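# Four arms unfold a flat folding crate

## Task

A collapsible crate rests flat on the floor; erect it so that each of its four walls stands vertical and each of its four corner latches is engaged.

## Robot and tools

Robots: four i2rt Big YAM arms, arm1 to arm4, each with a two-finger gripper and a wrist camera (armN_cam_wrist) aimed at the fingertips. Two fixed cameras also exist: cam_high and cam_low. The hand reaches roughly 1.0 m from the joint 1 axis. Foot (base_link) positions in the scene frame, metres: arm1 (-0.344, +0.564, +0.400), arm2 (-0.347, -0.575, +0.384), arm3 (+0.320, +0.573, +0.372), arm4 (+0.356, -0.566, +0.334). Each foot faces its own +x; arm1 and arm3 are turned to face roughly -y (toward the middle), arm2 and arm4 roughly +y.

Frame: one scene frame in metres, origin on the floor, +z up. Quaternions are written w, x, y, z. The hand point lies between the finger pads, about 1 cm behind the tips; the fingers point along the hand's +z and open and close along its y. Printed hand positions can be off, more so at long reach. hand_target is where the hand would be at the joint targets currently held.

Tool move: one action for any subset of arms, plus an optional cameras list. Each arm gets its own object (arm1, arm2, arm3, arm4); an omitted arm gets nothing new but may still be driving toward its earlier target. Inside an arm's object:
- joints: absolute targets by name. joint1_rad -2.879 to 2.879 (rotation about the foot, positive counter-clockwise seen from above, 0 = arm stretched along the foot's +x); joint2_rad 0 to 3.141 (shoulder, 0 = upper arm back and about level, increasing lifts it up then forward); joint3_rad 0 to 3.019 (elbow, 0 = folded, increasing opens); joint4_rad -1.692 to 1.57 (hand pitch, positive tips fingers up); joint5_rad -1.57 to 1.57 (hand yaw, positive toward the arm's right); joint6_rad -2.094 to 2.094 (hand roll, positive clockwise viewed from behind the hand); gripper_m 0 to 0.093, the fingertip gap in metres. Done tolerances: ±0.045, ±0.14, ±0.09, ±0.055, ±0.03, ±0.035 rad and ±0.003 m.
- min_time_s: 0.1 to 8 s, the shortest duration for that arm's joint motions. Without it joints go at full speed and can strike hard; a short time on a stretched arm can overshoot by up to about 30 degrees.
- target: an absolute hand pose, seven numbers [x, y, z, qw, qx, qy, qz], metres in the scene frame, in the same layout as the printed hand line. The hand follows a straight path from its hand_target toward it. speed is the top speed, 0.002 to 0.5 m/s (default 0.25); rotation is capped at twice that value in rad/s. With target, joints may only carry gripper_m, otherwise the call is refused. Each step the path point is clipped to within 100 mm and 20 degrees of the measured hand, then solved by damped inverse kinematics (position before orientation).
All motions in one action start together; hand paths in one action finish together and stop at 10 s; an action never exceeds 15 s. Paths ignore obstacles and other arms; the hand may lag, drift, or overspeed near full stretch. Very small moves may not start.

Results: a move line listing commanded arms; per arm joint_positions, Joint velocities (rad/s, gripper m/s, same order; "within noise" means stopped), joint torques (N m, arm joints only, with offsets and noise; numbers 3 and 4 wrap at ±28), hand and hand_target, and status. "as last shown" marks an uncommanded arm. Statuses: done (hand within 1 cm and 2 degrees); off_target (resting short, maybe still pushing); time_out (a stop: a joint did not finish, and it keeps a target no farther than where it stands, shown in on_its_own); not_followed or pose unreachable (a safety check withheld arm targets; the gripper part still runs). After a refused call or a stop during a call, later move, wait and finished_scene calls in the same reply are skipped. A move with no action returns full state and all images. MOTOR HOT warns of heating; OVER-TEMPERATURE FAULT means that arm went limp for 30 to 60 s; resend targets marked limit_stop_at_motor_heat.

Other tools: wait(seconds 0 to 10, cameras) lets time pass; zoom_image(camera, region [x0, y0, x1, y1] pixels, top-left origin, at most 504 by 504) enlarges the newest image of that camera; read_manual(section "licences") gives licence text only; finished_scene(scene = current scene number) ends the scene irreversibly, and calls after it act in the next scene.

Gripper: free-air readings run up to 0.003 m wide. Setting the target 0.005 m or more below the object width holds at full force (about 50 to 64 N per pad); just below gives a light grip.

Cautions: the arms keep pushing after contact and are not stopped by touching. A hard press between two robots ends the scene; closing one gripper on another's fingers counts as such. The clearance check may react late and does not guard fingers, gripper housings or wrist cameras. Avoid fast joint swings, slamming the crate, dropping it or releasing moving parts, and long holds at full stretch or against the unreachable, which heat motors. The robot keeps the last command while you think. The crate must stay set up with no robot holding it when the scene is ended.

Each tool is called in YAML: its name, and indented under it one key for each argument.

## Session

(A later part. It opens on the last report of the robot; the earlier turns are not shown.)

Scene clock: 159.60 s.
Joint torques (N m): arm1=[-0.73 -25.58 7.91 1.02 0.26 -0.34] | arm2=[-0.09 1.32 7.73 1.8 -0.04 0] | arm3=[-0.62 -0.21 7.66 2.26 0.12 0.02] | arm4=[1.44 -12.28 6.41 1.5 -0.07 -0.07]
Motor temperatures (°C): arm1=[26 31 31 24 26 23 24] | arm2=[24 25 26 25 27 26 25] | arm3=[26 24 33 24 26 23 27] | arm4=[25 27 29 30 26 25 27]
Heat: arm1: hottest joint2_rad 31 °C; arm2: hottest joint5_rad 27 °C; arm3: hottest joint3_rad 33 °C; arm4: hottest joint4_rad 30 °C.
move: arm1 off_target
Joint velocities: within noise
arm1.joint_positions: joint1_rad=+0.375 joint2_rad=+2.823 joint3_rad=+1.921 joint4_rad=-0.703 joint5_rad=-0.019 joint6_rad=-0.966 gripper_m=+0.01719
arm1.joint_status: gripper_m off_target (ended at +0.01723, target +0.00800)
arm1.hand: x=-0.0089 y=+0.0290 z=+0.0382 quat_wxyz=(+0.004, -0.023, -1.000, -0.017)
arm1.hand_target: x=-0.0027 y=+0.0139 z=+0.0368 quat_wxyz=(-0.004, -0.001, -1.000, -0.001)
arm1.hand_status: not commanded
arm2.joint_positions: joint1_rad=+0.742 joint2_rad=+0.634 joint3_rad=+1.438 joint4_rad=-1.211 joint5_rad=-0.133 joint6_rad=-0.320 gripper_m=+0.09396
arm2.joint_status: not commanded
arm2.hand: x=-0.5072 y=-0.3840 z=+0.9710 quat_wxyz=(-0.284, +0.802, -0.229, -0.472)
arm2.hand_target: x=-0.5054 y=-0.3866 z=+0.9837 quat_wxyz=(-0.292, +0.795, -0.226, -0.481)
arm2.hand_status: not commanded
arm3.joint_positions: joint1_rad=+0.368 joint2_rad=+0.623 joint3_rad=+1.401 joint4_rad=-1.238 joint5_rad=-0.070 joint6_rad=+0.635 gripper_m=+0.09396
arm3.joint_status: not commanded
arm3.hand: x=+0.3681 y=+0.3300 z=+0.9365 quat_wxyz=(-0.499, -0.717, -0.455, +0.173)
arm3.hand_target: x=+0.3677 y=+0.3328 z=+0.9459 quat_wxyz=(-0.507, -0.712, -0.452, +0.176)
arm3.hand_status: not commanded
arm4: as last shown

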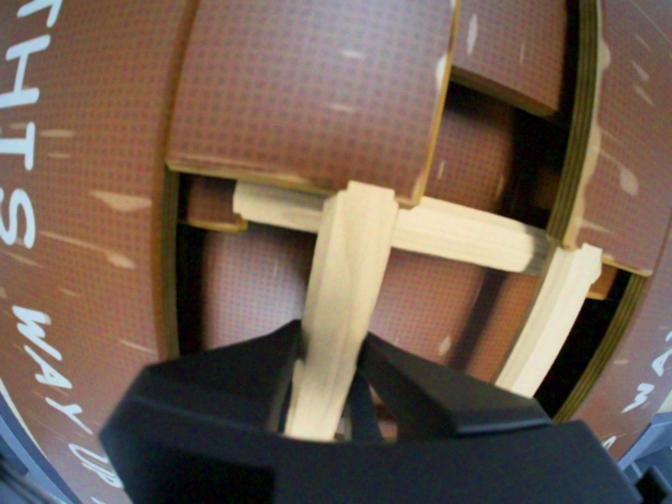

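move:
  arm1: {"target": [-0.003, 0.027, 0.0995, 0, 0, 0.99692, -0.07846], "speed": 0.12}

move:
  arm1: {"target": [-0.003, 0.049, 0.142, 0, 0, 0.98769, -0.15643], "speed": 0.12}
  cameras: ["arm1_cam_wrist", "cam_low"]

Scene clock: 165.90 s.
Joint torques (N m): arm1=[0.09 -29.22 3.89 0.27 0.55 -0.26] | arm2=[-0.09 1.32 7.75 1.81 -0.04 0] | arm3=[-0.44 0.32 7.76 2.36 0.11 0.03] | arm4=[1.44 -12.28 6.41 1.5 -0.07 -0.07]
Motor temperatures (°C): arm1=[26 31 32 24 26 24 25] | arm2=[24 25 26 25 27 26 25] | arm3=[26 24 33 24 26 23 27] | arm4=[25 27 29 30 26 25 27]
Heat: arm1: hottest joint3_rad 32 °C; arm2: hottest joint5_rad 27 °C; arm3: hottest joint3_rad 33 °C; arm4: hottest joint4_rad 30 °C.
move: arm1 off_target
Joint velocities: within noise
arm1.joint_positions: joint1_rad=+0.399 joint2_rad=+2.671 joint3_rad=+1.681 joint4_rad=-0.463 joint5_rad=+0.068 joint6_rad=-0.943 gripper_m=+0.01719
arm1.joint_status: not commanded
arm1.hand: x=-0.0095 y=+0.0311 z=+0.0776 quat_wxyz=(-0.003, -0.024, -0.997, +0.071)
arm1.hand_target: x=-0.0012 y=+0.0260 z=+0.0983 quat_wxyz=(-0.003, +0.001, -0.997, +0.081)
arm1.hand_status: off_target (0.023 m and 2.9 deg from the pose sent, 0.062 m and 11.2 deg at the start)
arm2, arm3, arm4: as last shown
pictures: none

Scene clock: 167.13 s.
Joint torques (N m): arm1=[0.67 -27.34 2.92 0.29 0.81 -0.23] | arm2=[-0.03 1.26 7.73 1.81 -0.04 0] | arm3=[-0.38 -0.21 7.77 2.33 0.12 -0.01] | arm4=[1.44 -12.28 6.41 1.5 -0.07 -0.07]
Motor temperatures (°C): arm1=[26 31 32 24 26 24 25] | arm2=[24 25 26 25 27 26 25] | arm3=[26 24 33 24 26 23 27] | arm4=[25 27 29 30 26 25 27]
Heat: arm1: hottest joint3_rad 32 °C; arm2: hottest joint5_rad 27 °C; arm3: hottest joint3_rad 33 °C; arm4: hottest joint4_rad 30 °C.
move: arm1 off_target
Joint velocities: within noise
arm1.joint_positions: joint1_rad=+0.436 joint2_rad=+2.524 joint3_rad=+1.460 joint4_rad=-0.253 joint5_rad=+0.163 joint6_rad=-0.917 gripper_m=+0.01719
arm1.joint_status: not commanded
arm1.hand: x=-0.0100 y=+0.0440 z=+0.1239 quat_wxyz=(-0.007, -0.026, -0.988, +0.153)
arm1.hand_target: x=-0.0050 y=+0.0463 z=+0.1415 quat_wxyz=(+0.000, -0.002, -0.988, +0.157)
arm1.hand_status: off_target (0.020 m and 3.2 deg from the pose sent, 0.067 m and 10.3 deg at the start)
arm2, arm3, arm4: as last shown

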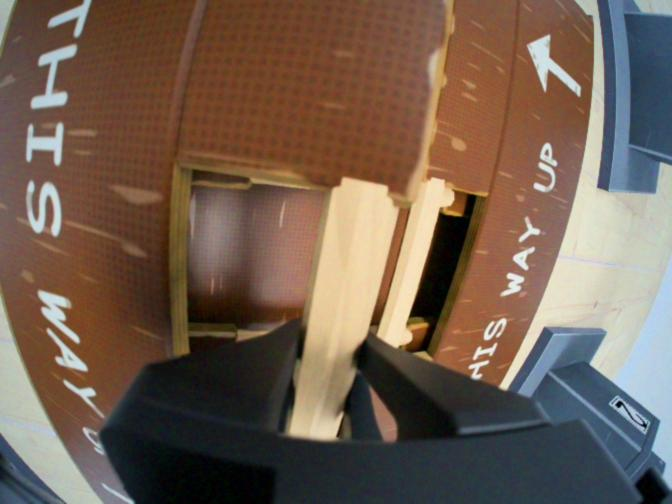

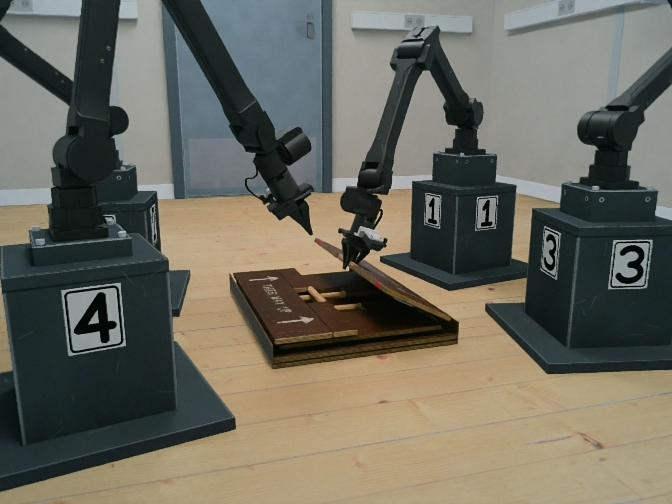

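Grip solid (reading constant). Continue the arc.

move:
  arm1: {"target": [-0.003, 0.080, 0.178, 0, 0, 0.97237, -0.23345], "speed": 0.12}

move:
  arm1: {"target": [-0.003, 0.117, 0.204, 0, 0, 0.95106, -0.30902], "speed": 0.12}

move:
  arm1: {"target": [-0.003, 0.159, 0.220, 0, 0, 0.92388, -0.38268], "speed": 0.12}
  cameras: ["arm1_cam_wrist", "cam_low", "cam_high"]

Scene clock: 169.40 s.
Joint torques (N m): arm1=[1.14 -25.17 2.5 0.54 0.77 -0.24] | arm2=[-0.03 1.32 7.75 1.8 -0.04 0] | arm3=[-0.5 -0.09 7.64 2.36 0.11 0.01] | arm4=[1.44 -12.28 6.41 1.5 -0.07 -0.07]
Motor temperatures (°C): arm1=[26 32 31 24 26 24 25] | arm2=[24 25 26 25 27 26 25] | arm3=[26 24 33 24 26 23 27] | arm4=[25 27 29 30 26 25 27]
Heat: arm1: hottest joint2_rad 32 °C; arm2: hottest joint5_rad 27 °C; arm3: hottest joint3_rad 33 °C; arm4: hottest joint4_rad 30 °C.
move: arm1 off_target
Joint velocities: within noise
arm1.joint_positions: joint1_rad=+0.491 joint2_rad=+2.398 joint3_rad=+1.256 joint4_rad=-0.057 joint5_rad=+0.277 joint6_rad=-0.885 gripper_m=+0.01682
arm1.joint_status: not commanded
arm1.hand: x=-0.0117 y=+0.0702 z=+0.1655 quat_wxyz=(-0.007, -0.030, -0.973, +0.231)
arm1.hand_target: x=-0.0066 y=+0.0773 z=+0.1776 quat_wxyz=(+0.001, -0.003, -0.972, +0.233)
arm1.hand_status: off_target (0.018 m and 3.5 deg from the pose sent, 0.065 m and 9.9 deg at the start)
arm2, arm3, arm4: as last shown
pictures: none

Scene clock: 170.63 s.
Joint torques (N m): arm1=[2.14 -22.42 2.07 0.96 0.47 -0.25] | arm2=[-0.09 1.32 7.72 1.83 -0.04 0] | arm3=[-0.67 0.15 7.71 2.29 0.12 0.03] | arm4=[1.44 -12.28 6.41 1.5 -0.07 -0.07]
Motor temperatures (°C): arm1=[26 32 31 24 26 24 25] | arm2=[24 25 26 25 27 26 25] | arm3=[26 24 33 24 26 23 27] | arm4=[25 27 29 30 26 25 27]
Heat: arm1: hottest joint2_rad 32 °C; arm2: hottest joint5_rad 27 °C; arm3: hottest joint3_rad 33 °C; arm4: hottest joint4_rad 30 °C.
move: arm1 off_target
Joint velocities: within noise
arm1.joint_positions: joint1_rad=+0.568 joint2_rad=+2.315 joint3_rad=+1.085 joint4_rad=+0.135 joint5_rad=+0.418 joint6_rad=-0.851 gripper_m=+0.01656
arm1.joint_status: not commanded
arm1.hand: x=-0.0127 y=+0.1041 z=+0.1964 quat_wxyz=(-0.003, -0.032, -0.951, +0.309)
arm1.hand_target: x=-0.0045 y=+0.1177 z=+0.2029 quat_wxyz=(+0.003, +0.001, -0.952, +0.307)
arm1.hand_status: off_target (0.018 m and 3.7 deg from the pose sent, 0.061 m and 10.0 deg at the start)
arm2, arm3, arm4: as last shown
pictures: none

Scene clock: 171.87 s.
Joint torques (N m): arm1=[2.73 -20.89 1.03 1.13 0.25 -0.14] | arm2=[-0.03 1.26 7.76 1.8 -0.04 0] | arm3=[-0.44 -0.21 7.84 2.39 0.11 0.03] | arm4=[1.44 -12.28 6.41 1.51 -0.07 -0.07]
Motor temperatures (°C): arm1=[26 32 31 24 26 24 25] | arm2=[24 25 26 25 27 26 25] | arm3=[26 24 33 24 26 23 27] | arm4=[25 27 29 30 26 25 27]
Heat: arm1: hottest joint2_rad 32 °C; arm2: hottest joint5_rad 27 °C; arm3: hottest joint3_rad 33 °C; arm4: hottest joint4_rad 30 °C.
move: arm1 off_target
Joint velocities: within noise
arm1.joint_positions: joint1_rad=+0.657 joint2_rad=+2.286 joint3_rad=+0.946 joint4_rad=+0.351 joint5_rad=+0.576 joint6_rad=-0.831 gripper_m=+0.01653
arm1.joint_status: not commanded
arm1.hand: x=-0.0133 y=+0.1392 z=+0.2168 quat_wxyz=(-0.002, -0.034, -0.920, +0.390)
arm1.hand_target: x=-0.0035 y=+0.1574 z=+0.2205 quat_wxyz=(+0.001, +0.000, -0.923, +0.384)
arm1.hand_status: off_target (0.023 m and 4.0 deg from the pose sent, 0.061 m and 9.7 deg at the start)
arm2, arm3: as last shown
arm4.joint_positions: joint1_rad=+0.186 joint2_rad=+1.780 joint3_rad=+0.776 joint4_rad=-0.083 joint5_rad=+0.178 joint6_rad=-1.214 gripper_m=+0.00050
arm4.joint_status: not commanded
arm4.hand: x=+0.1983 y=-0.1055 z=+0.2818 quat_wxyz=(-0.254, +0.967, -0.003, -0.007)
arm4.hand_target: x=+0.1993 y=-0.1033 z=+0.2788 quat_wxyz=(-0.256, +0.967, +0.004, -0.005)
arm4.hand_status: not commanded
pictures: arm1_cam_wrist, cam_high, cam_low

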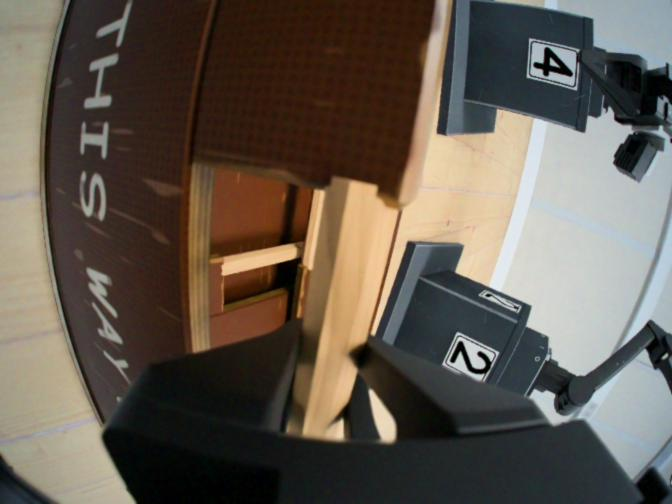

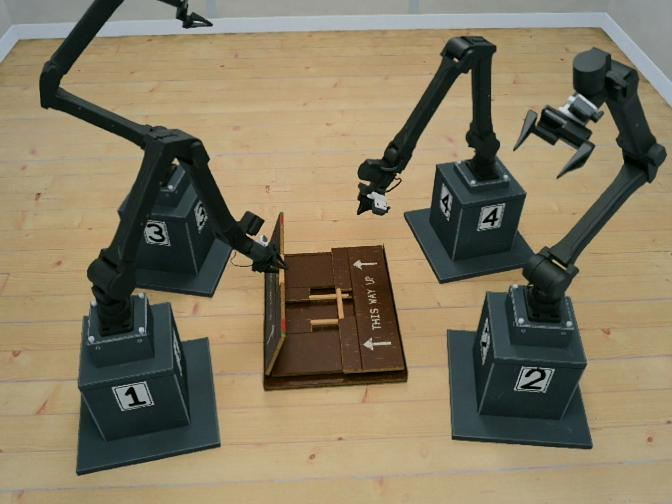

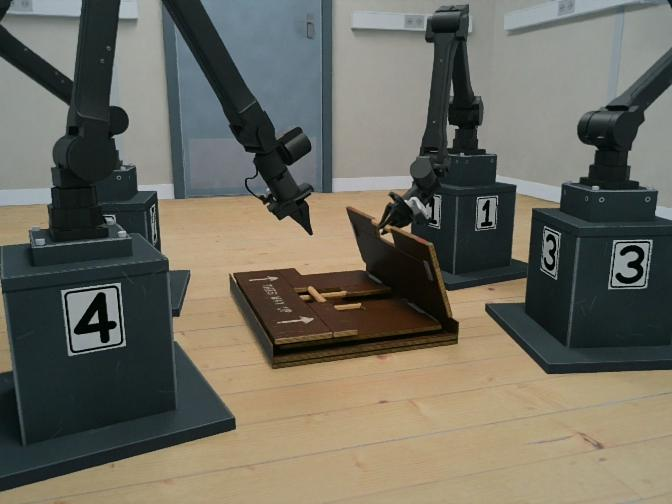

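zoom_image:
  camera: "cam_low"
  region: [220, 190, 480, 370]

zoom_image:
  camera: "cam_high"
  region: [240, 205, 440, 405]

Scaled by 1.938 from the camera's image (finer frame: 960x720).

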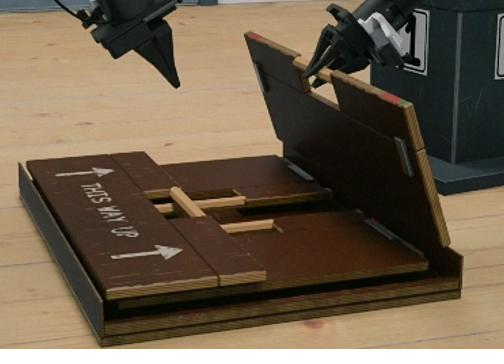

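Scaled by 2.520 from the camera's image (finer frame: 960x720).

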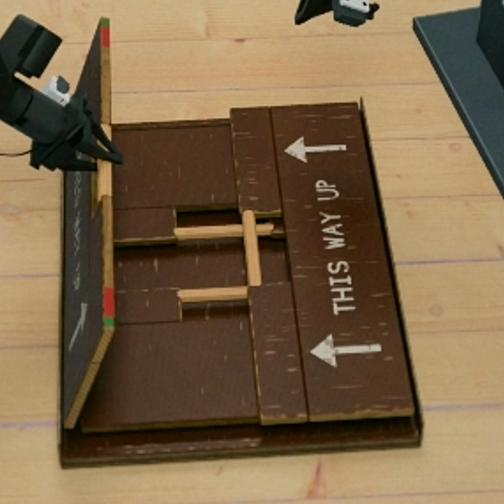

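move:
  arm1: {"target": [-0.003, 0.184, 0.228, 0, 0, 0.90996, -0.41469], "speed": 0.1}

move:
  arm1: {"target": [-0.003, 0.213, 0.232, 0, 0, 0.89101, -0.45399], "speed": 0.1}
  cameras: ["arm1_cam_wrist", "cam_low", "cam_high"]

zoom_image:
  camera: "cam_low"
  region: [220, 190, 480, 370]

zoom_image:
  camera: "cam_high"
  region: [240, 205, 440, 405]

Scene clock: 179.87 s.
Joint torques (N m): arm1=[3.02 -20.13 0.49 1.2 0.16 -0.1] | arm2=[-0.09 1.32 7.75 1.81 -0.04 0] | arm3=[-0.44 -0.21 7.72 2.41 0.08 0.07] | arm4=[1.49 -12.28 6.41 1.5 -0.07 -0.07]
Motor temperatures (°C): arm1=[26 32 31 24 26 24 25] | arm2=[24 25 26 25 27 26 25] | arm3=[26 24 33 24 26 23 27] | arm4=[25 27 29 30 26 25 27]
Heat: arm1: hottest joint2_rad 32 °C; arm2: hottest joint5_rad 27 °C; arm3: hottest joint3_rad 33 °C; arm4: hottest joint4_rad 30 °C.
move: arm1 off_target
Joint velocities: within noise
arm1.joint_positions: joint1_rad=+0.715 joint2_rad=+2.278 joint3_rad=+0.885 joint4_rad=+0.433 joint5_rad=+0.663 joint6_rad=-0.805 gripper_m=+0.01653
arm1.joint_status: not commanded
arm1.hand: x=-0.0141 y=+0.1633 z=+0.2255 quat_wxyz=(+0.001, -0.036, -0.905, +0.424)
arm1.hand_target: x=-0.0041 y=+0.1820 z=+0.2286 quat_wxyz=(+0.002, -0.001, -0.909, +0.418)
arm1.hand_status: off_target (0.024 m and 4.3 deg from the pose sent, 0.047 m and 4.9 deg at the start)
arm2, arm3, arm4: as last shown
pictures: none

Scene clock: 180.83 s.
Joint torques (N m): arm1=[3.66 -18.49 0.75 1.58 0.31 -0.14] | arm2=[-0.09 1.26 7.75 1.81 -0.04 0] | arm3=[-0.67 -0.38 7.84 2.36 0.11 0.04] | arm4=[1.44 -12.28 6.42 1.51 -0.07 -0.07]
Motor temperatures (°C): arm1=[26 32 31 24 26 24 25] | arm2=[24 25 26 25 27 26 25] | arm3=[26 24 33 24 26 23 27] | arm4=[25 27 29 30 26 25 27]
Heat: arm1: hottest joint2_rad 32 °C; arm2: hottest joint5_rad 27 °C; arm3: hottest joint3_rad 33 °C; arm4: hottest joint4_rad 30 °C.
move: arm1 off_target
Joint velocities: within noise
arm1.joint_positions: joint1_rad=+0.790 joint2_rad=+2.283 joint3_rad=+0.819 joint4_rad=+0.523 joint5_rad=+0.751 joint6_rad=-0.773 gripper_m=+0.01663
arm1.joint_status: not commanded
arm1.hand: x=-0.0146 y=+0.1954 z=+0.2305 quat_wxyz=(-0.001, -0.034, -0.890, +0.455)
arm1.hand_target: x=-0.0026 y=+0.2126 z=+0.2314 quat_wxyz=(-0.002, +0.002, -0.892, +0.452)
arm1.hand_status: off_target (0.021 m and 3.9 deg from the pose sent, 0.051 m and 5.6 deg at the start)
arm2, arm3, arm4: as last shown
pictures: arm1_cam_wrist, cam_high, cam_low

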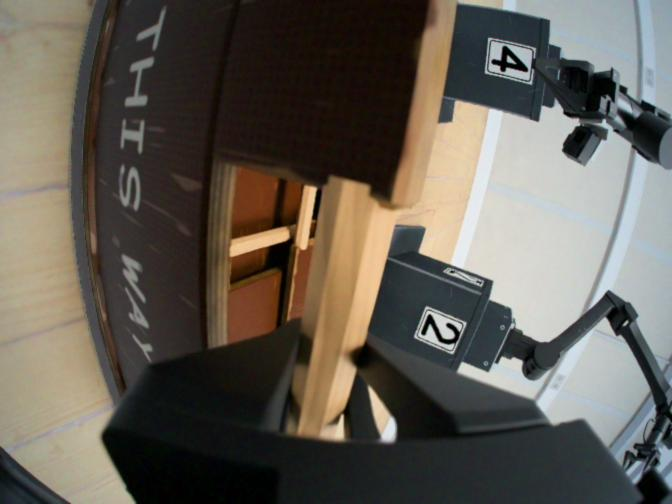

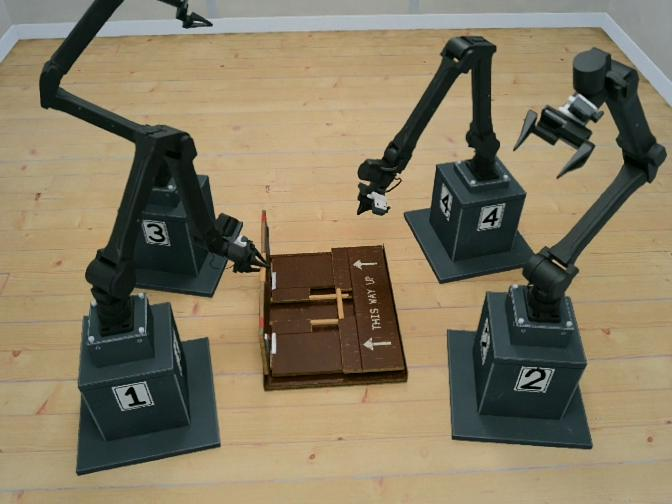

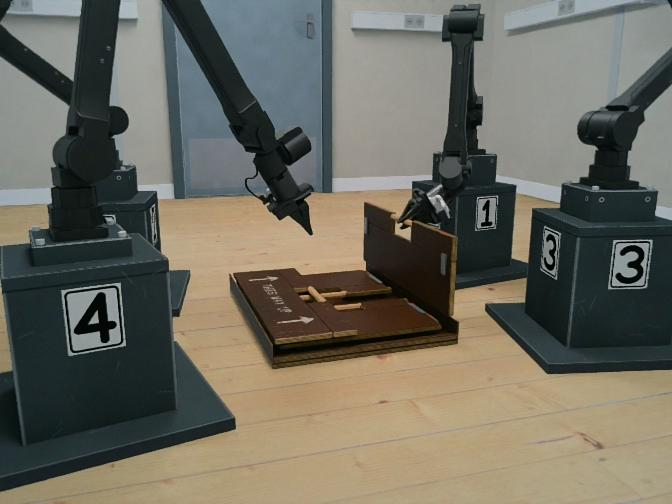

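Scaled by 1.938 from the camera's image (finer frame: 960x720).

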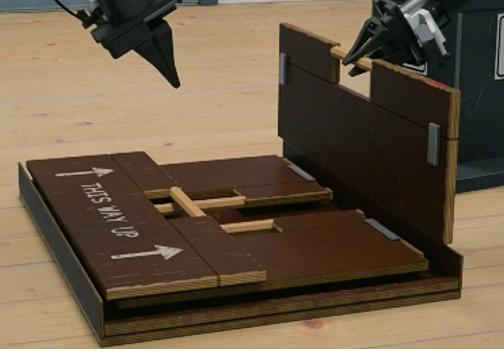

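Scaled by 2.520 from the camera's image (finer frame: 960x720).

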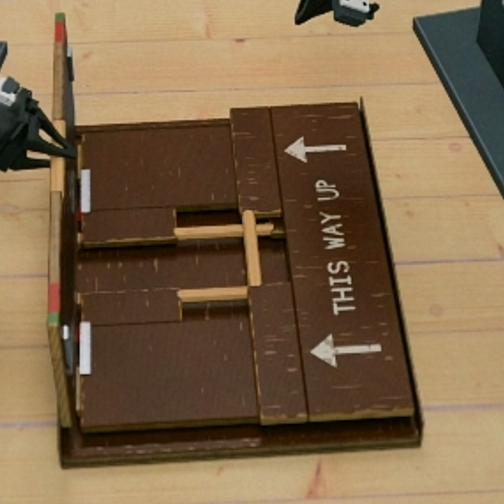

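move:
  arm4: {"target": [-0.020, -0.036, 0.17, 0, 1, 0, 0], "speed": 0.25, "joints": {"gripper_m": 0.05}}
  arm2: {"target": [-0.28, -0.12, 0.45, 0, 0.7071, -0.7071, 0], "speed": 0.3, "joints": {"gripper_m": 0.03}}
  arm3: {"target": [0.27, 0.12, 0.45, 0, 0.7071, 0.7071, 0], "speed": 0.3, "joints": {"gripper_m": 0.03}}
  cameras: ["arm2_cam_wrist", "arm3_cam_wrist", "arm4_cam_wrist", "cam_high"]

Scene clock: 195.13 s.
Joint torques (N m): arm1=[3.43 -18.49 0.8 1.59 0.32 -0.14] | arm2=[-1.03 -15.74 8.88 0.29 0.09 0.07] | arm3=[0.03 -12.22 9.48 0.58 0.22 -0.04] | arm4=[2.37 -20.6 11.04 -0.64 -0.21 0.31]
Motor temperatures (°C): arm1=[26 31 30 24 26 24 25] | arm2=[24 25 27 25 27 26 25] | arm3=[26 24 33 24 26 23 27] | arm4=[25 27 29 30 26 25 27]
Heat: arm1: hottest joint2_rad 31 °C; arm2: hottest joint3_rad 27 °C; arm3: hottest joint3_rad 33 °C; arm4: hottest joint4_rad 30 °C.
move: arm2 off_target; arm3 off_target; arm4 off_target
Joint velocities: within noise
arm1: as last shown
arm2.joint_positions: joint1_rad=-0.005 joint2_rad=+1.677 joint3_rad=+1.113 joint4_rad=-1.074 joint5_rad=-0.007 joint6_rad=-0.159 gripper_m=+0.03013
arm2.joint_status: all done
arm2.hand: x=-0.2862 y=-0.1439 z=+0.4325 quat_wxyz=(+0.029, +0.713, -0.700, +0.017)
arm2.hand_target: x=-0.2810 y=-0.1252 z=+0.4489 quat_wxyz=(+0.008, +0.709, -0.705, +0.003)
arm2.hand_status: off_target (0.030 m and 4.0 deg from the pose sent, 0.627 m and 86.3 deg at the start)
arm3.joint_positions: joint1_rad=+0.097 joint2_rad=+1.637 joint3_rad=+1.118 joint4_rad=-1.103 joint5_rad=+0.005 joint6_rad=-0.094 gripper_m=+0.03012
arm3.joint_status: all done
arm3.hand: x=+0.2675 y=+0.1432 z=+0.4378 quat_wxyz=(+0.017, -0.716, -0.698, -0.020)
arm3.hand_target: x=+0.2673 y=+0.1226 z=+0.4486 quat_wxyz=(+0.005, -0.710, -0.704, -0.002)
arm3.hand_status: off_target (0.026 m and 3.3 deg from the pose sent, 0.539 m and 68.1 deg at the start)
arm4.joint_positions: joint1_rad=+0.410 joint2_rad=+2.404 joint3_rad=+1.707 joint4_rad=-0.876 joint5_rad=+0.012 joint6_rad=-0.975 gripper_m=+0.04994
arm4.joint_status: all done
arm4.hand: x=-0.0126 y=-0.0430 z=+0.1760 quat_wxyz=(-0.003, +1.000, +0.011, +0.006)
arm4.hand_target: x=-0.0207 y=-0.0377 z=+0.1694 quat_wxyz=(-0.003, +1.000, +0.004, +0.004)
arm4.hand_status: off_target (0.012 m and 1.4 deg from the pose sent, 0.255 m and 29.4 deg at the start)

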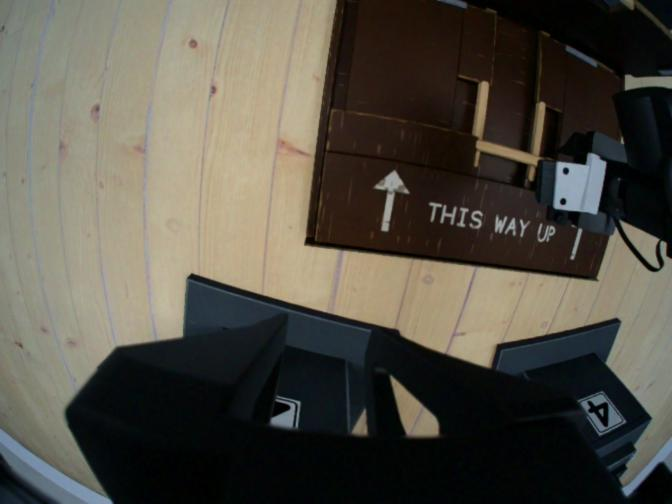

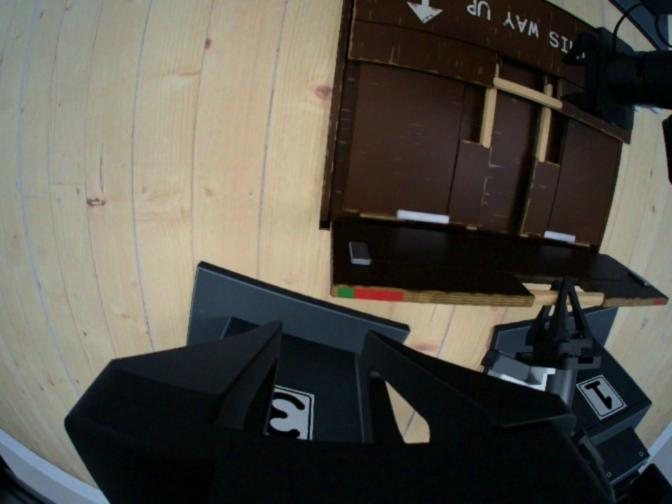

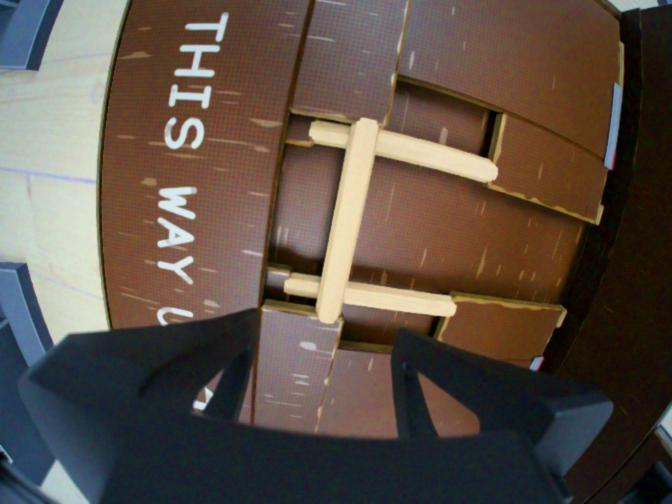

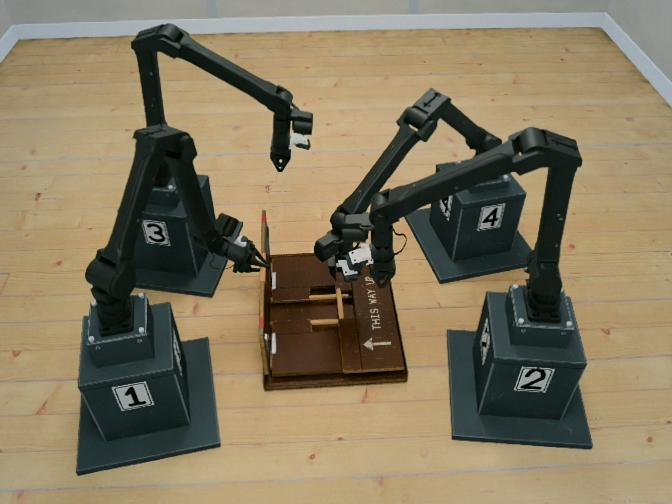

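move:
  arm4: {"target": [-0.037, -0.022, 0.095, 0, 1, 0, 0], "speed": 0.2, "joints": {"gripper_m": 0.035}}

move:
  arm4: {"target": [-0.037, -0.022, 0.042, 0, 1, 0, 0], "speed": 0.12}
  cameras: ["arm4_cam_wrist"]

Scene clock: 205.30 s.
Joint torques (N m): arm1=[2.96 -18.49 0.55 1.62 0.36 -0.13] | arm2=[-0.44 -15.62 8.88 0.29 0.09 0.06] | arm3=[-0.44 -12.51 9.42 0.5 0.24 -0.04] | arm4=[2.37 -23.36 10.29 -0.34 -0.22 0.29]
Motor temperatures (°C): arm1=[26 31 30 24 26 24 25] | arm2=[24 25 27 25 27 26 25] | arm3=[26 24 32 24 26 23 27] | arm4=[25 28 29 30 26 25 27]
Heat: arm1: hottest joint2_rad 31 °C; arm2: hottest joint3_rad 27 °C; arm3: hottest joint3_rad 32 °C; arm4: hottest joint4_rad 30 °C.
move: arm4 off_target
Joint velocities: within noise
arm1, arm2, arm3: as last shown
arm4.joint_positions: joint1_rad=+0.402 joint2_rad=+2.605 joint3_rad=+1.859 joint4_rad=-0.844 joint5_rad=+0.002 joint6_rad=-0.953 gripper_m=+0.03507
arm4.joint_status: all done
arm4.hand: x=-0.0202 y=-0.0269 z=+0.0927 quat_wxyz=(+0.007, +1.000, -0.004, +0.006)
arm4.hand_target: x=-0.0323 y=-0.0197 z=+0.0946 quat_wxyz=(+0.000, +1.000, -0.009, -0.001)
arm4.hand_status: off_target (0.018 m and 1.2 deg from the pose sent, 0.087 m and 1.4 deg at the start)
pictures: none

Scene clock: 206.27 s.
Joint torques (N m): arm1=[3.49 -18.61 0.55 1.65 0.29 -0.11] | arm2=[-0.56 -15.68 8.85 0.29 0.09 0.06] | arm3=[-0.5 -12.16 9.5 0.69 0.22 0] | arm4=[2.37 -19.49 10.51 0.55 -0.17 0.19]
Motor temperatures (°C): arm1=[26 31 30 24 26 24 25] | arm2=[24 25 27 25 27 26 25] | arm3=[26 24 32 24 26 23 27] | arm4=[25 28 29 30 26 25 27]
Heat: arm1: hottest joint2_rad 31 °C; arm2: hottest joint3_rad 27 °C; arm3: hottest joint3_rad 32 °C; arm4: hottest joint4_rad 30 °C.
move: arm4 off_target
Joint velocities: within noise
arm1, arm2, arm3: as last shown
arm4.joint_positions: joint1_rad=+0.409 joint2_rad=+2.657 joint3_rad=+1.909 joint4_rad=-0.815 joint5_rad=+0.000 joint6_rad=-0.963 gripper_m=+0.03506
arm4.joint_status: not commanded
arm4.hand: x=-0.0313 y=-0.0187 z=+0.0733 quat_wxyz=(-0.003, +1.000, +0.004, -0.002)
arm4.hand_target: x=-0.0346 y=-0.0238 z=+0.0435 quat_wxyz=(+0.001, +1.000, +0.004, +0.000)
arm4.hand_status: off_target (0.032 m and 0.7 deg from the pose sent, 0.054 m and 1.2 deg at the start)

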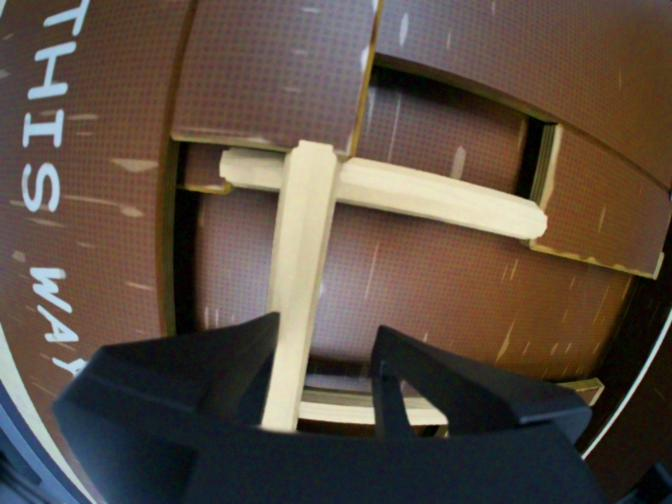

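move:
  arm4: {"target": [-0.034, -0.034, 0.095, 0, 1, 0, 0], "speed": 0.15, "joints": {"gripper_m": 0.045}}

move:
  arm4: {"target": [-0.034, -0.034, 0.044, 0, 1, 0, 0], "speed": 0.12}
  cameras: ["arm4_cam_wrist"]

Scene clock: 212.20 s.
Joint torques (N m): arm1=[3.31 -18.43 0.62 1.72 0.32 -0.17] | arm2=[-0.5 -15.74 8.87 0.28 0.09 0.06] | arm3=[0.21 -12.75 9.42 0.57 0.22 -0.02] | arm4=[2.78 -23.53 6.65 -0.38 -0.19 0.3]
Motor temperatures (°C): arm1=[26 31 30 24 26 24 25] | arm2=[24 26 27 25 27 26 25] | arm3=[26 24 32 24 26 23 27] | arm4=[25 28 29 30 26 25 27]
Heat: arm1: hottest joint2_rad 31 °C; arm2: hottest joint3_rad 27 °C; arm3: hottest joint3_rad 32 °C; arm4: hottest joint4_rad 30 °C.
move: arm4 done
Joint velocities: within noise
arm1, arm2, arm3: as last shown
arm4.joint_positions: joint1_rad=+0.425 joint2_rad=+2.592 joint3_rad=+1.854 joint4_rad=-0.813 joint5_rad=+0.002 joint6_rad=-0.956 gripper_m=+0.04493
arm4.joint_status: all done
arm4.hand: x=-0.0387 y=-0.0273 z=+0.1003 quat_wxyz=(-0.009, +1.000, +0.009, -0.005)
arm4.hand_target: x=-0.0382 y=-0.0370 z=+0.0949 quat_wxyz=(+0.000, +1.000, +0.004, +0.000)
arm4.hand_status: done (0.010 m and 1.6 deg from the pose sent, 0.027 m and 0.7 deg at the start)
pictures: none

Scene clock: 213.50 s.
Joint torques (N m): arm1=[3.78 -18.02 0.69 1.63 0.31 -0.16] | arm2=[-0.5 -15.68 8.88 0.29 0.09 0.07] | arm3=[-0.26 -12.63 9.35 0.42 0.2 -0.05] | arm4=[1.49 -22.65 9.81 0.06 -0.22 0.29]
Motor temperatures (°C): arm1=[26 31 29 24 26 24 26] | arm2=[24 26 27 25 27 26 25] | arm3=[26 24 32 24 26 23 27] | arm4=[25 28 29 30 26 25 27]
Heat: arm1: hottest joint2_rad 31 °C; arm2: hottest joint3_rad 27 °C; arm3: hottest joint3_rad 32 °C; arm4: hottest joint4_rad 30 °C.
move: arm4 off_target
Joint velocities: within noise
arm1, arm2, arm3: as last shown
arm4.joint_positions: joint1_rad=+0.421 joint2_rad=+2.677 joint3_rad=+1.860 joint4_rad=-0.775 joint5_rad=+0.002 joint6_rad=-0.949 gripper_m=+0.04493
arm4.joint_status: not commanded
arm4.hand: x=-0.0239 y=-0.0424 z=+0.0473 quat_wxyz=(+0.008, +1.000, +0.003, +0.007)
arm4.hand_target: x=-0.0315 y=-0.0323 z=+0.0453 quat_wxyz=(-0.001, +1.000, -0.006, -0.001)
arm4.hand_status: off_target (0.014 m and 1.2 deg from the pose sent, 0.057 m and 1.6 deg at the start)

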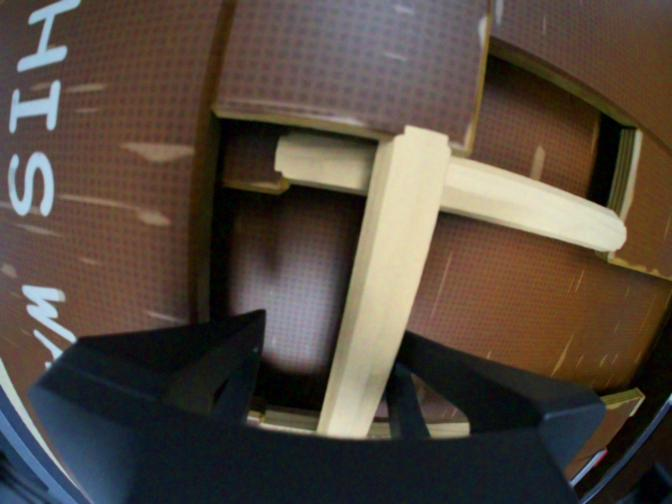

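move:
  arm4: {"target": [-0.034, -0.022, 0.044, 0, 1, 0, 0], "speed": 0.1, "joints": {"gripper_m": 0.035}}

move:
  arm4: {"joints": {"gripper_m": 0.008}}
  cameras: ["arm4_cam_wrist"]

Scene clock: 215.83 s.
Joint torques (N m): arm1=[3.14 -18.32 0.64 1.63 0.36 -0.13] | arm2=[-0.56 -15.68 8.88 0.27 0.09 0.07] | arm3=[-0.09 -12.63 9.37 0.47 0.25 -0.04] | arm4=[0.91 -21.71 10.35 -0.53 -0.19 0.09]
Motor temperatures (°C): arm1=[26 31 29 24 26 24 26] | arm2=[24 26 27 25 27 26 25] | arm3=[26 25 32 24 26 23 27] | arm4=[25 28 29 30 26 25 26]
Heat: arm1: hottest joint2_rad 31 °C; arm2: hottest joint3_rad 27 °C; arm3: hottest joint3_rad 32 °C; arm4: hottest joint4_rad 30 °C.
move: arm4 off_target
Joint velocities: within noise
arm1, arm2, arm3: as last shown
arm4.joint_positions: joint1_rad=+0.419 joint2_rad=+2.687 joint3_rad=+1.908 joint4_rad=-0.790 joint5_rad=+0.002 joint6_rad=-0.949 gripper_m=+0.03507
arm4.joint_status: all done
arm4.hand: x=-0.0332 y=-0.0279 z=+0.0541 quat_wxyz=(-0.001, +1.000, +0.002, +0.000)
arm4.hand_target: x=-0.0327 y=-0.0227 z=+0.0434 quat_wxyz=(+0.000, +1.000, +0.000, +0.000)
arm4.hand_status: off_target (0.012 m and 0.3 deg from the pose sent, 0.023 m and 1.2 deg at the start)
pictures: none

Scene clock: 216.50 s.
Joint torques (N m): arm1=[3.49 -18.61 0.73 1.63 0.33 -0.11] | arm2=[-0.5 -15.68 8.87 0.27 0.09 0.07] | arm3=[-0.26 -12.69 9.51 0.53 0.22 -0.06] | arm4=[1.55 -21.83 10.32 0.09 -0.04 0.09]
Motor temperatures (°C): arm1=[26 31 29 24 26 24 26] | arm2=[24 26 27 25 27 26 25] | arm3=[26 25 32 24 26 23 27] | arm4=[25 28 29 30 26 25 27]
Heat: arm1: hottest joint2_rad 31 °C; arm2: hottest joint3_rad 27 °C; arm3: hottest joint3_rad 32 °C; arm4: hottest joint4_rad 30 °C.
move: arm4 off_target
Joint velocities: within noise
arm1, arm2, arm3: as last shown
arm4.joint_positions: joint1_rad=+0.419 joint2_rad=+2.687 joint3_rad=+1.908 joint4_rad=-0.805 joint5_rad=-0.011 joint6_rad=-0.947 gripper_m=+0.01684
arm4.joint_status: gripper_m off_target (ended at +0.01687, target +0.00800)
arm4.hand: x=-0.0327 y=-0.0323 z=+0.0541 quat_wxyz=(+0.008, +1.000, +0.002, -0.001)
arm4.hand_target: x=-0.0338 y=-0.0235 z=+0.0436 quat_wxyz=(+0.003, +1.000, -0.001, -0.003)
arm4.hand_status: not commanded

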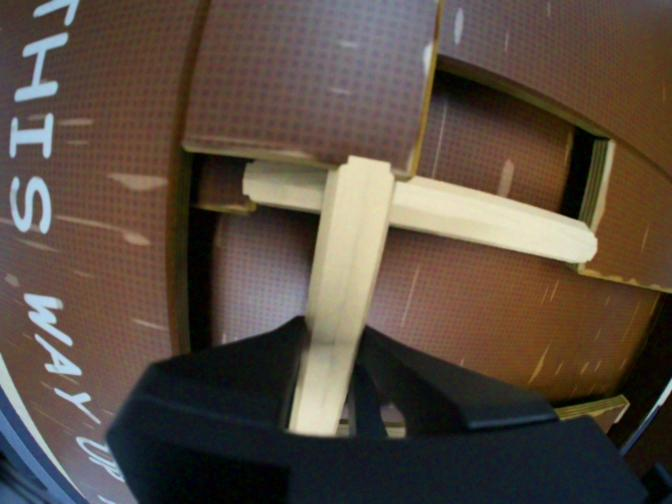

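move:
  arm4: {"target": [-0.034, -0.035, 0.113, -0.07846, 0.99692, 0, 0], "speed": 0.12}

move:
  arm4: {"target": [-0.034, -0.056, 0.156, -0.15643, 0.98769, 0, 0], "speed": 0.12}

move:
  arm4: {"target": [-0.034, -0.088, 0.190, -0.23345, 0.97237, 0, 0], "speed": 0.12}
  cameras: ["arm4_cam_wrist"]

Scene clock: 221.80 s.
Joint torques (N m): arm1=[3.31 -18.84 0.68 1.61 0.33 -0.12] | arm2=[-0.44 -15.68 8.88 0.28 0.09 0.06] | arm3=[-0.03 -12.57 9.35 0.58 0.21 -0.04] | arm4=[2.14 -26.4 5.86 -0.57 -0.04 0.16]
Motor temperatures (°C): arm1=[26 31 29 24 26 24 26] | arm2=[24 26 27 25 27 26 25] | arm3=[26 25 32 24 26 23 27] | arm4=[25 29 29 30 26 25 27]
Heat: arm1: hottest joint2_rad 31 °C; arm2: hottest joint3_rad 27 °C; arm3: hottest joint3_rad 32 °C; arm4: hottest joint4_rad 30 °C.
move: arm4 off_target
Joint velocities: within noise
arm1.joint_positions: joint1_rad=+0.790 joint2_rad=+2.283 joint3_rad=+0.819 joint4_rad=+0.523 joint5_rad=+0.751 joint6_rad=-0.773 gripper_m=+0.01663
arm1.joint_status: not commanded
arm1.hand: x=-0.0146 y=+0.1954 z=+0.2305 quat_wxyz=(-0.001, -0.034, -0.890, +0.455)
arm1.hand_target: x=-0.0026 y=+0.2126 z=+0.2314 quat_wxyz=(-0.002, +0.002, -0.892, +0.452)
arm1.hand_status: not commanded
arm2, arm3: as last shown
arm4.joint_positions: joint1_rad=+0.450 joint2_rad=+2.542 joint3_rad=+1.702 joint4_rad=-0.604 joint5_rad=+0.100 joint6_rad=-0.924 gripper_m=+0.01684
arm4.joint_status: not commanded
arm4.hand: x=-0.0327 y=-0.0339 z=+0.0928 quat_wxyz=(-0.080, +0.997, +0.002, +0.001)
arm4.hand_target: x=-0.0381 y=-0.0344 z=+0.1120 quat_wxyz=(-0.084, +0.996, +0.003, -0.001)
arm4.hand_status: off_target (0.020 m and 0.4 deg from the pose sent, 0.059 m and 10.0 deg at the start)
pictures: none

Scene clock: 223.03 s.
Joint torques (N m): arm1=[3.55 -18.14 0.59 1.57 0.31 -0.12] | arm2=[-0.5 -15.68 8.87 0.27 0.09 0.06] | arm3=[-0.38 -12.1 9.35 0.57 0.2 -0.06] | arm4=[1.9 -24.47 5.38 -0.32 -0.06 0.23]
Motor temperatures (°C): arm1=[26 31 29 24 26 24 26] | arm2=[24 26 27 25 27 26 25] | arm3=[26 25 32 24 26 23 27] | arm4=[25 29 29 30 26 25 27]
Heat: arm1: hottest joint2_rad 31 °C; arm2: hottest joint3_rad 27 °C; arm3: hottest joint3_rad 32 °C; arm4: hottest joint4_rad 30 °C.
move: arm4 off_target
Joint velocities: within noise
arm1: as last shown
arm1.joint_positions: joint1_rad=+0.790 joint2_rad=+2.283 joint3_rad=+0.819 joint4_rad=+0.523 joint5_rad=+0.751 joint6_rad=-0.771 gripper_m=+0.01663
arm1.hand_target: x=-0.0026 y=+0.2126 z=+0.2314 quat_wxyz=(-0.003, +0.001, -0.892, +0.452)
arm2.joint_positions: joint1_rad=-0.005 joint2_rad=+1.677 joint3_rad=+1.113 joint4_rad=-1.074 joint5_rad=-0.007 joint6_rad=-0.159 gripper_m=+0.03013
arm2.joint_status: not commanded
arm2.hand: x=-0.2862 y=-0.1439 z=+0.4325 quat_wxyz=(+0.029, +0.713, -0.700, +0.017)
arm2.hand_target: x=-0.2810 y=-0.1252 z=+0.4489 quat_wxyz=(+0.008, +0.709, -0.705, +0.003)
arm2.hand_status: not commanded
arm3.joint_positions: joint1_rad=+0.097 joint2_rad=+1.637 joint3_rad=+1.118 joint4_rad=-1.103 joint5_rad=+0.005 joint6_rad=-0.094 gripper_m=+0.03012
arm3.joint_status: not commanded
arm3.hand: x=+0.2675 y=+0.1432 z=+0.4378 quat_wxyz=(+0.017, -0.716, -0.698, -0.020)
arm3.hand_target: x=+0.2673 y=+0.1226 z=+0.4486 quat_wxyz=(+0.005, -0.710, -0.704, -0.002)
arm3.hand_status: not commanded
arm4.joint_positions: joint1_rad=+0.491 joint2_rad=+2.384 joint3_rad=+1.500 joint4_rad=-0.440 joint5_rad=+0.200 joint6_rad=-0.900 gripper_m=+0.01684
arm4.joint_status: not commanded
arm4.hand: x=-0.0325 y=-0.0498 z=+0.1430 quat_wxyz=(-0.157, +0.988, +0.001, -0.001)
arm4.hand_target: x=-0.0345 y=-0.0553 z=+0.1559 quat_wxyz=(-0.156, +0.988, +0.000, -0.001)
arm4.hand_status: off_target (0.014 m and 0.2 deg from the pose sent, 0.067 m and 8.8 deg at the start)
pictures: none

Scene clock: 224.27 s.
Joint torques (N m): arm1=[3.9 -18.49 0.73 1.5 0.35 -0.15] | arm2=[-0.44 -15.68 8.87 0.28 0.09 0.07] | arm3=[-0.44 -12.75 9.37 0.61 0.23 -0.05] | arm4=[2.32 -22.12 4.92 0.09 0.12 0.3]
Motor temperatures (°C): arm1=[26 31 29 24 26 24 26] | arm2=[24 26 27 25 27 26 25] | arm3=[26 25 32 24 26 23 27] | arm4=[25 29 29 30 26 25 27]
Heat: arm1: hottest joint2_rad 31 °C; arm2: hottest joint3_rad 27 °C; arm3: hottest joint3_rad 32 °C; arm4: hottest joint4_rad 30 °C.
move: arm4 off_target
Joint velocities: within noise
arm1, arm2, arm3: as last shown
arm4.joint_positions: joint1_rad=+0.550 joint2_rad=+2.252 joint3_rad=+1.311 joint4_rad=-0.270 joint5_rad=+0.318 joint6_rad=-0.871 gripper_m=+0.01658
arm4.joint_status: not commanded
arm4.hand: x=-0.0317 y=-0.0764 z=+0.1834 quat_wxyz=(-0.235, +0.972, -0.001, -0.002)
arm4.hand_target: x=-0.0305 y=-0.0843 z=+0.1903 quat_wxyz=(-0.233, +0.972, -0.003, +0.000)
arm4.hand_status: off_target (0.014 m and 0.3 deg from the pose sent, 0.061 m and 8.9 deg at the start)

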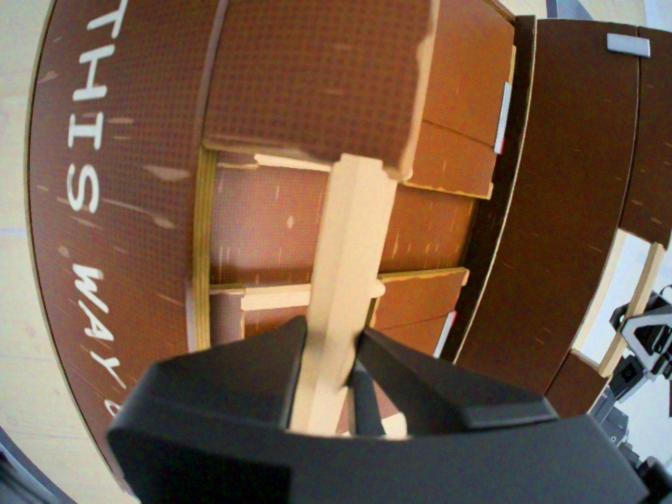

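move:
  arm4: {"target": [-0.034, -0.126, 0.220, -0.30902, 0.95106, 0, 0], "speed": 0.12}

move:
  arm4: {"target": [-0.034, -0.171, 0.238, -0.38268, 0.92388, 0, 0], "speed": 0.12}

move:
  arm4: {"target": [-0.034, -0.217, 0.2455, -0.45399, 0.89101, 0, 0], "speed": 0.12}
  cameras: ["arm4_cam_wrist", "cam_high", "cam_low", "arm2_cam_wrist", "arm3_cam_wrist"]

zoom_image:
  camera: "cam_low"
  region: [220, 190, 480, 370]

zoom_image:
  camera: "cam_high"
  region: [240, 205, 440, 405]

Scene clock: 230.30 s.
Joint torques (N m): arm1=[3.55 -18.73 0.57 1.69 0.34 -0.16] | arm2=[-0.56 -15.74 8.88 0.28 0.09 0.06] | arm3=[0.03 -12.51 9.36 0.51 0.21 -0.03] | arm4=[2.96 -20.07 4.52 0.36 0.05 0.27]
Motor temperatures (°C): arm1=[26 31 29 24 26 24 26] | arm2=[24 26 27 25 27 26 25] | arm3=[26 25 32 24 26 23 27] | arm4=[25 29 29 30 26 25 27]
Heat: arm1: hottest joint2_rad 31 °C; arm2: hottest joint3_rad 27 °C; arm3: hottest joint3_rad 32 °C; arm4: hottest joint4_rad 30 °C.
move: arm4 off_target
Joint velocities: within noise
arm1, arm2, arm3: as last shown
arm4.joint_positions: joint1_rad=+0.632 joint2_rad=+2.148 joint3_rad=+1.144 joint4_rad=-0.120 joint5_rad=+0.463 joint6_rad=-0.831 gripper_m=+0.01634
arm4.joint_status: not commanded
arm4.hand: x=-0.0311 y=-0.1144 z=+0.2158 quat_wxyz=(-0.311, +0.950, -0.004, +0.004)
arm4.hand_target: x=-0.0324 y=-0.1262 z=+0.2192 quat_wxyz=(-0.307, +0.952, +0.001, +0.004)
arm4.hand_status: off_target (0.013 m and 0.7 deg from the pose sent, 0.062 m and 8.8 deg at the start)
pictures: none

Scene clock: 231.50 s.
Joint torques (N m): arm1=[3.19 -18.26 0.75 1.63 0.35 -0.15] | arm2=[-0.5 -15.68 8.87 0.28 0.09 0.07] | arm3=[0.26 -12.63 9.25 0.58 0.23 -0.02] | arm4=[3.37 -18.78 3.82 0.51 -0.02 0.3]
Motor temperatures (°C): arm1=[26 31 29 24 26 24 26] | arm2=[24 26 27 25 27 26 25] | arm3=[26 25 32 24 26 23 27] | arm4=[25 29 29 30 26 25 27]
Heat: arm1: hottest joint2_rad 31 °C; arm2: hottest joint3_rad 27 °C; arm3: hottest joint3_rad 32 °C; arm4: hottest joint4_rad 30 °C.
move: arm4 off_target
Joint velocities: within noise
arm1, arm2, arm3: as last shown
arm4.joint_positions: joint1_rad=+0.732 joint2_rad=+2.093 joint3_rad=+1.001 joint4_rad=+0.054 joint5_rad=+0.634 joint6_rad=-0.795 gripper_m=+0.01632
arm4.joint_status: not commanded
arm4.hand: x=-0.0308 y=-0.1556 z=+0.2358 quat_wxyz=(-0.391, +0.920, -0.007, +0.007)
arm4.hand_target: x=-0.0337 y=-0.1693 z=+0.2391 quat_wxyz=(-0.386, +0.922, +0.000, +0.002)
arm4.hand_status: off_target (0.016 m and 1.5 deg from the pose sent, 0.061 m and 8.8 deg at the start)
pictures: none

Scene clock: 232.70 s.
Joint torques (N m): arm1=[3.37 -18.26 0.66 1.59 0.32 -0.17] | arm2=[-0.44 -15.68 8.88 0.28 0.09 0.07] | arm3=[-0.21 -12.75 9.39 0.53 0.21 -0.03] | arm4=[3.9 -17.2 3.12 0.75 -0.1 0.3]
Motor temperatures (°C): arm1=[26 31 29 24 26 24 26] | arm2=[24 26 27 25 27 26 25] | arm3=[26 25 32 24 26 23 27] | arm4=[25 29 29 30 26 25 27]
Heat: arm1: hottest joint2_rad 31 °C; arm2: hottest joint3_rad 27 °C; arm3: hottest joint3_rad 32 °C; arm4: hottest joint4_rad 30 °C.
move: arm4 off_target
Joint velocities: within noise
arm1, arm2, arm3: as last shown
arm4.joint_positions: joint1_rad=+0.843 joint2_rad=+2.084 joint3_rad=+0.891 joint4_rad=+0.209 joint5_rad=+0.806 joint6_rad=-0.754 gripper_m=+0.01632
arm4.joint_status: not commanded
arm4.hand: x=-0.0287 y=-0.2006 z=+0.2445 quat_wxyz=(-0.460, +0.888, -0.010, +0.009)
arm4.hand_target: x=-0.0329 y=-0.2158 z=+0.2454 quat_wxyz=(-0.454, +0.891, +0.000, +0.001)
arm4.hand_status: off_target (0.017 m and 1.8 deg from the pose sent, 0.062 m and 8.0 deg at the start)
pictures: arm2_cam_wrist, arm3_cam_wrist, arm4_cam_wrist, cam_high, cam_low

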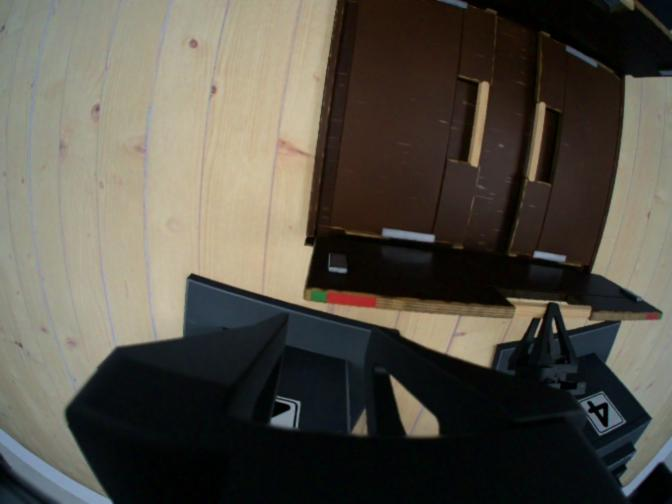

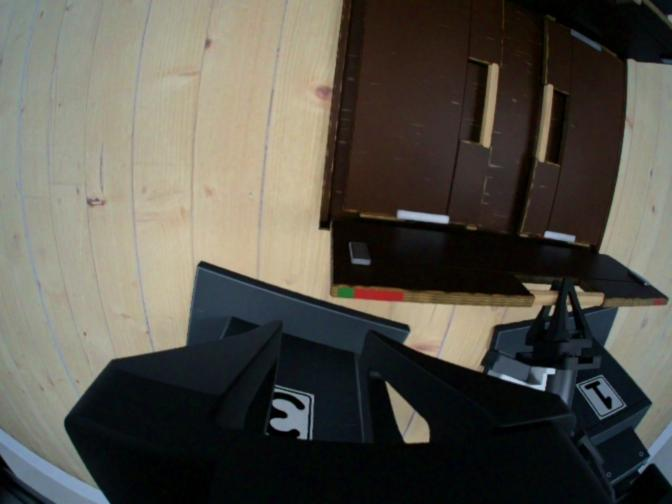

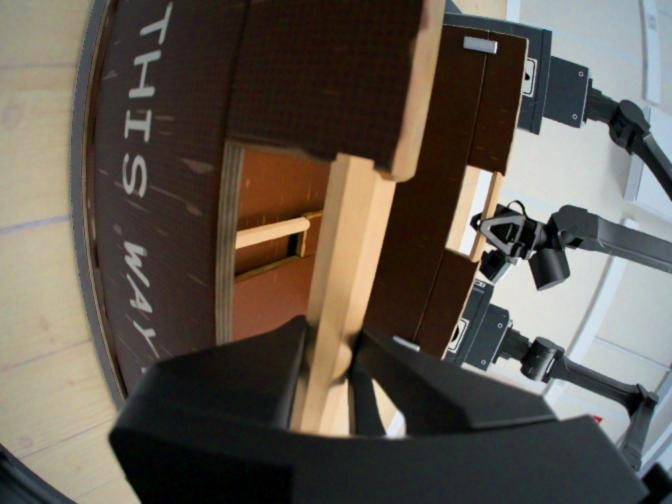

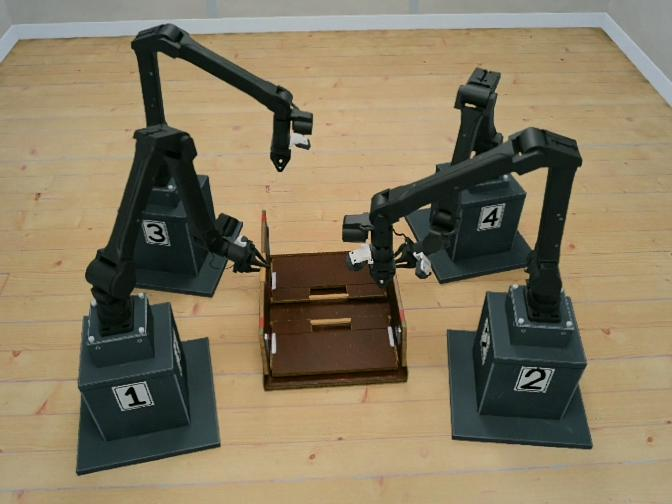

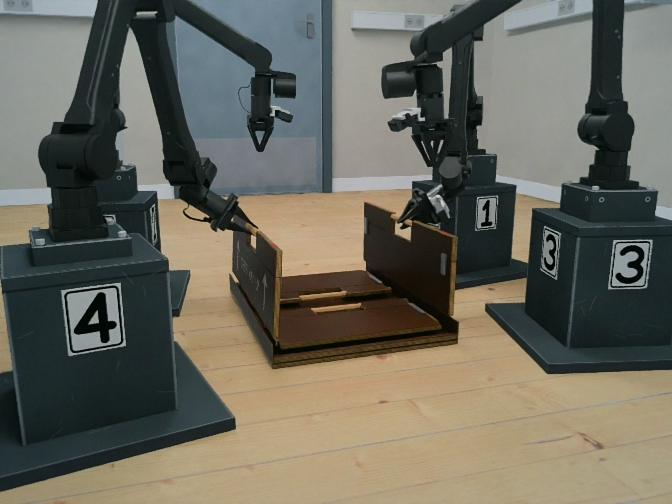

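Scaled by 1.938 from the camera's image (finer frame: 960x720).

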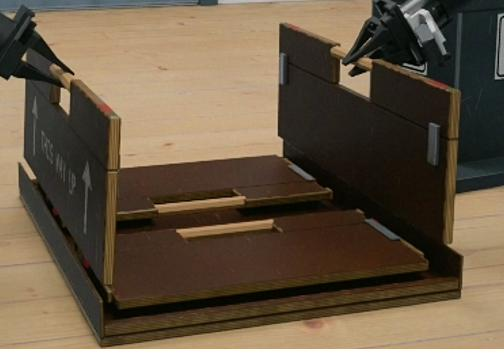

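Scaled by 2.520 from the camera's image (finer frame: 960x720).

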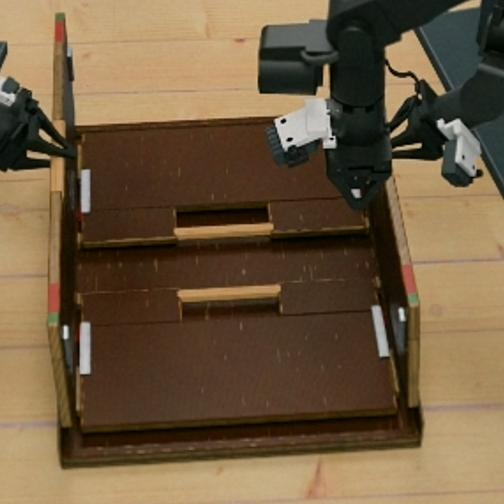

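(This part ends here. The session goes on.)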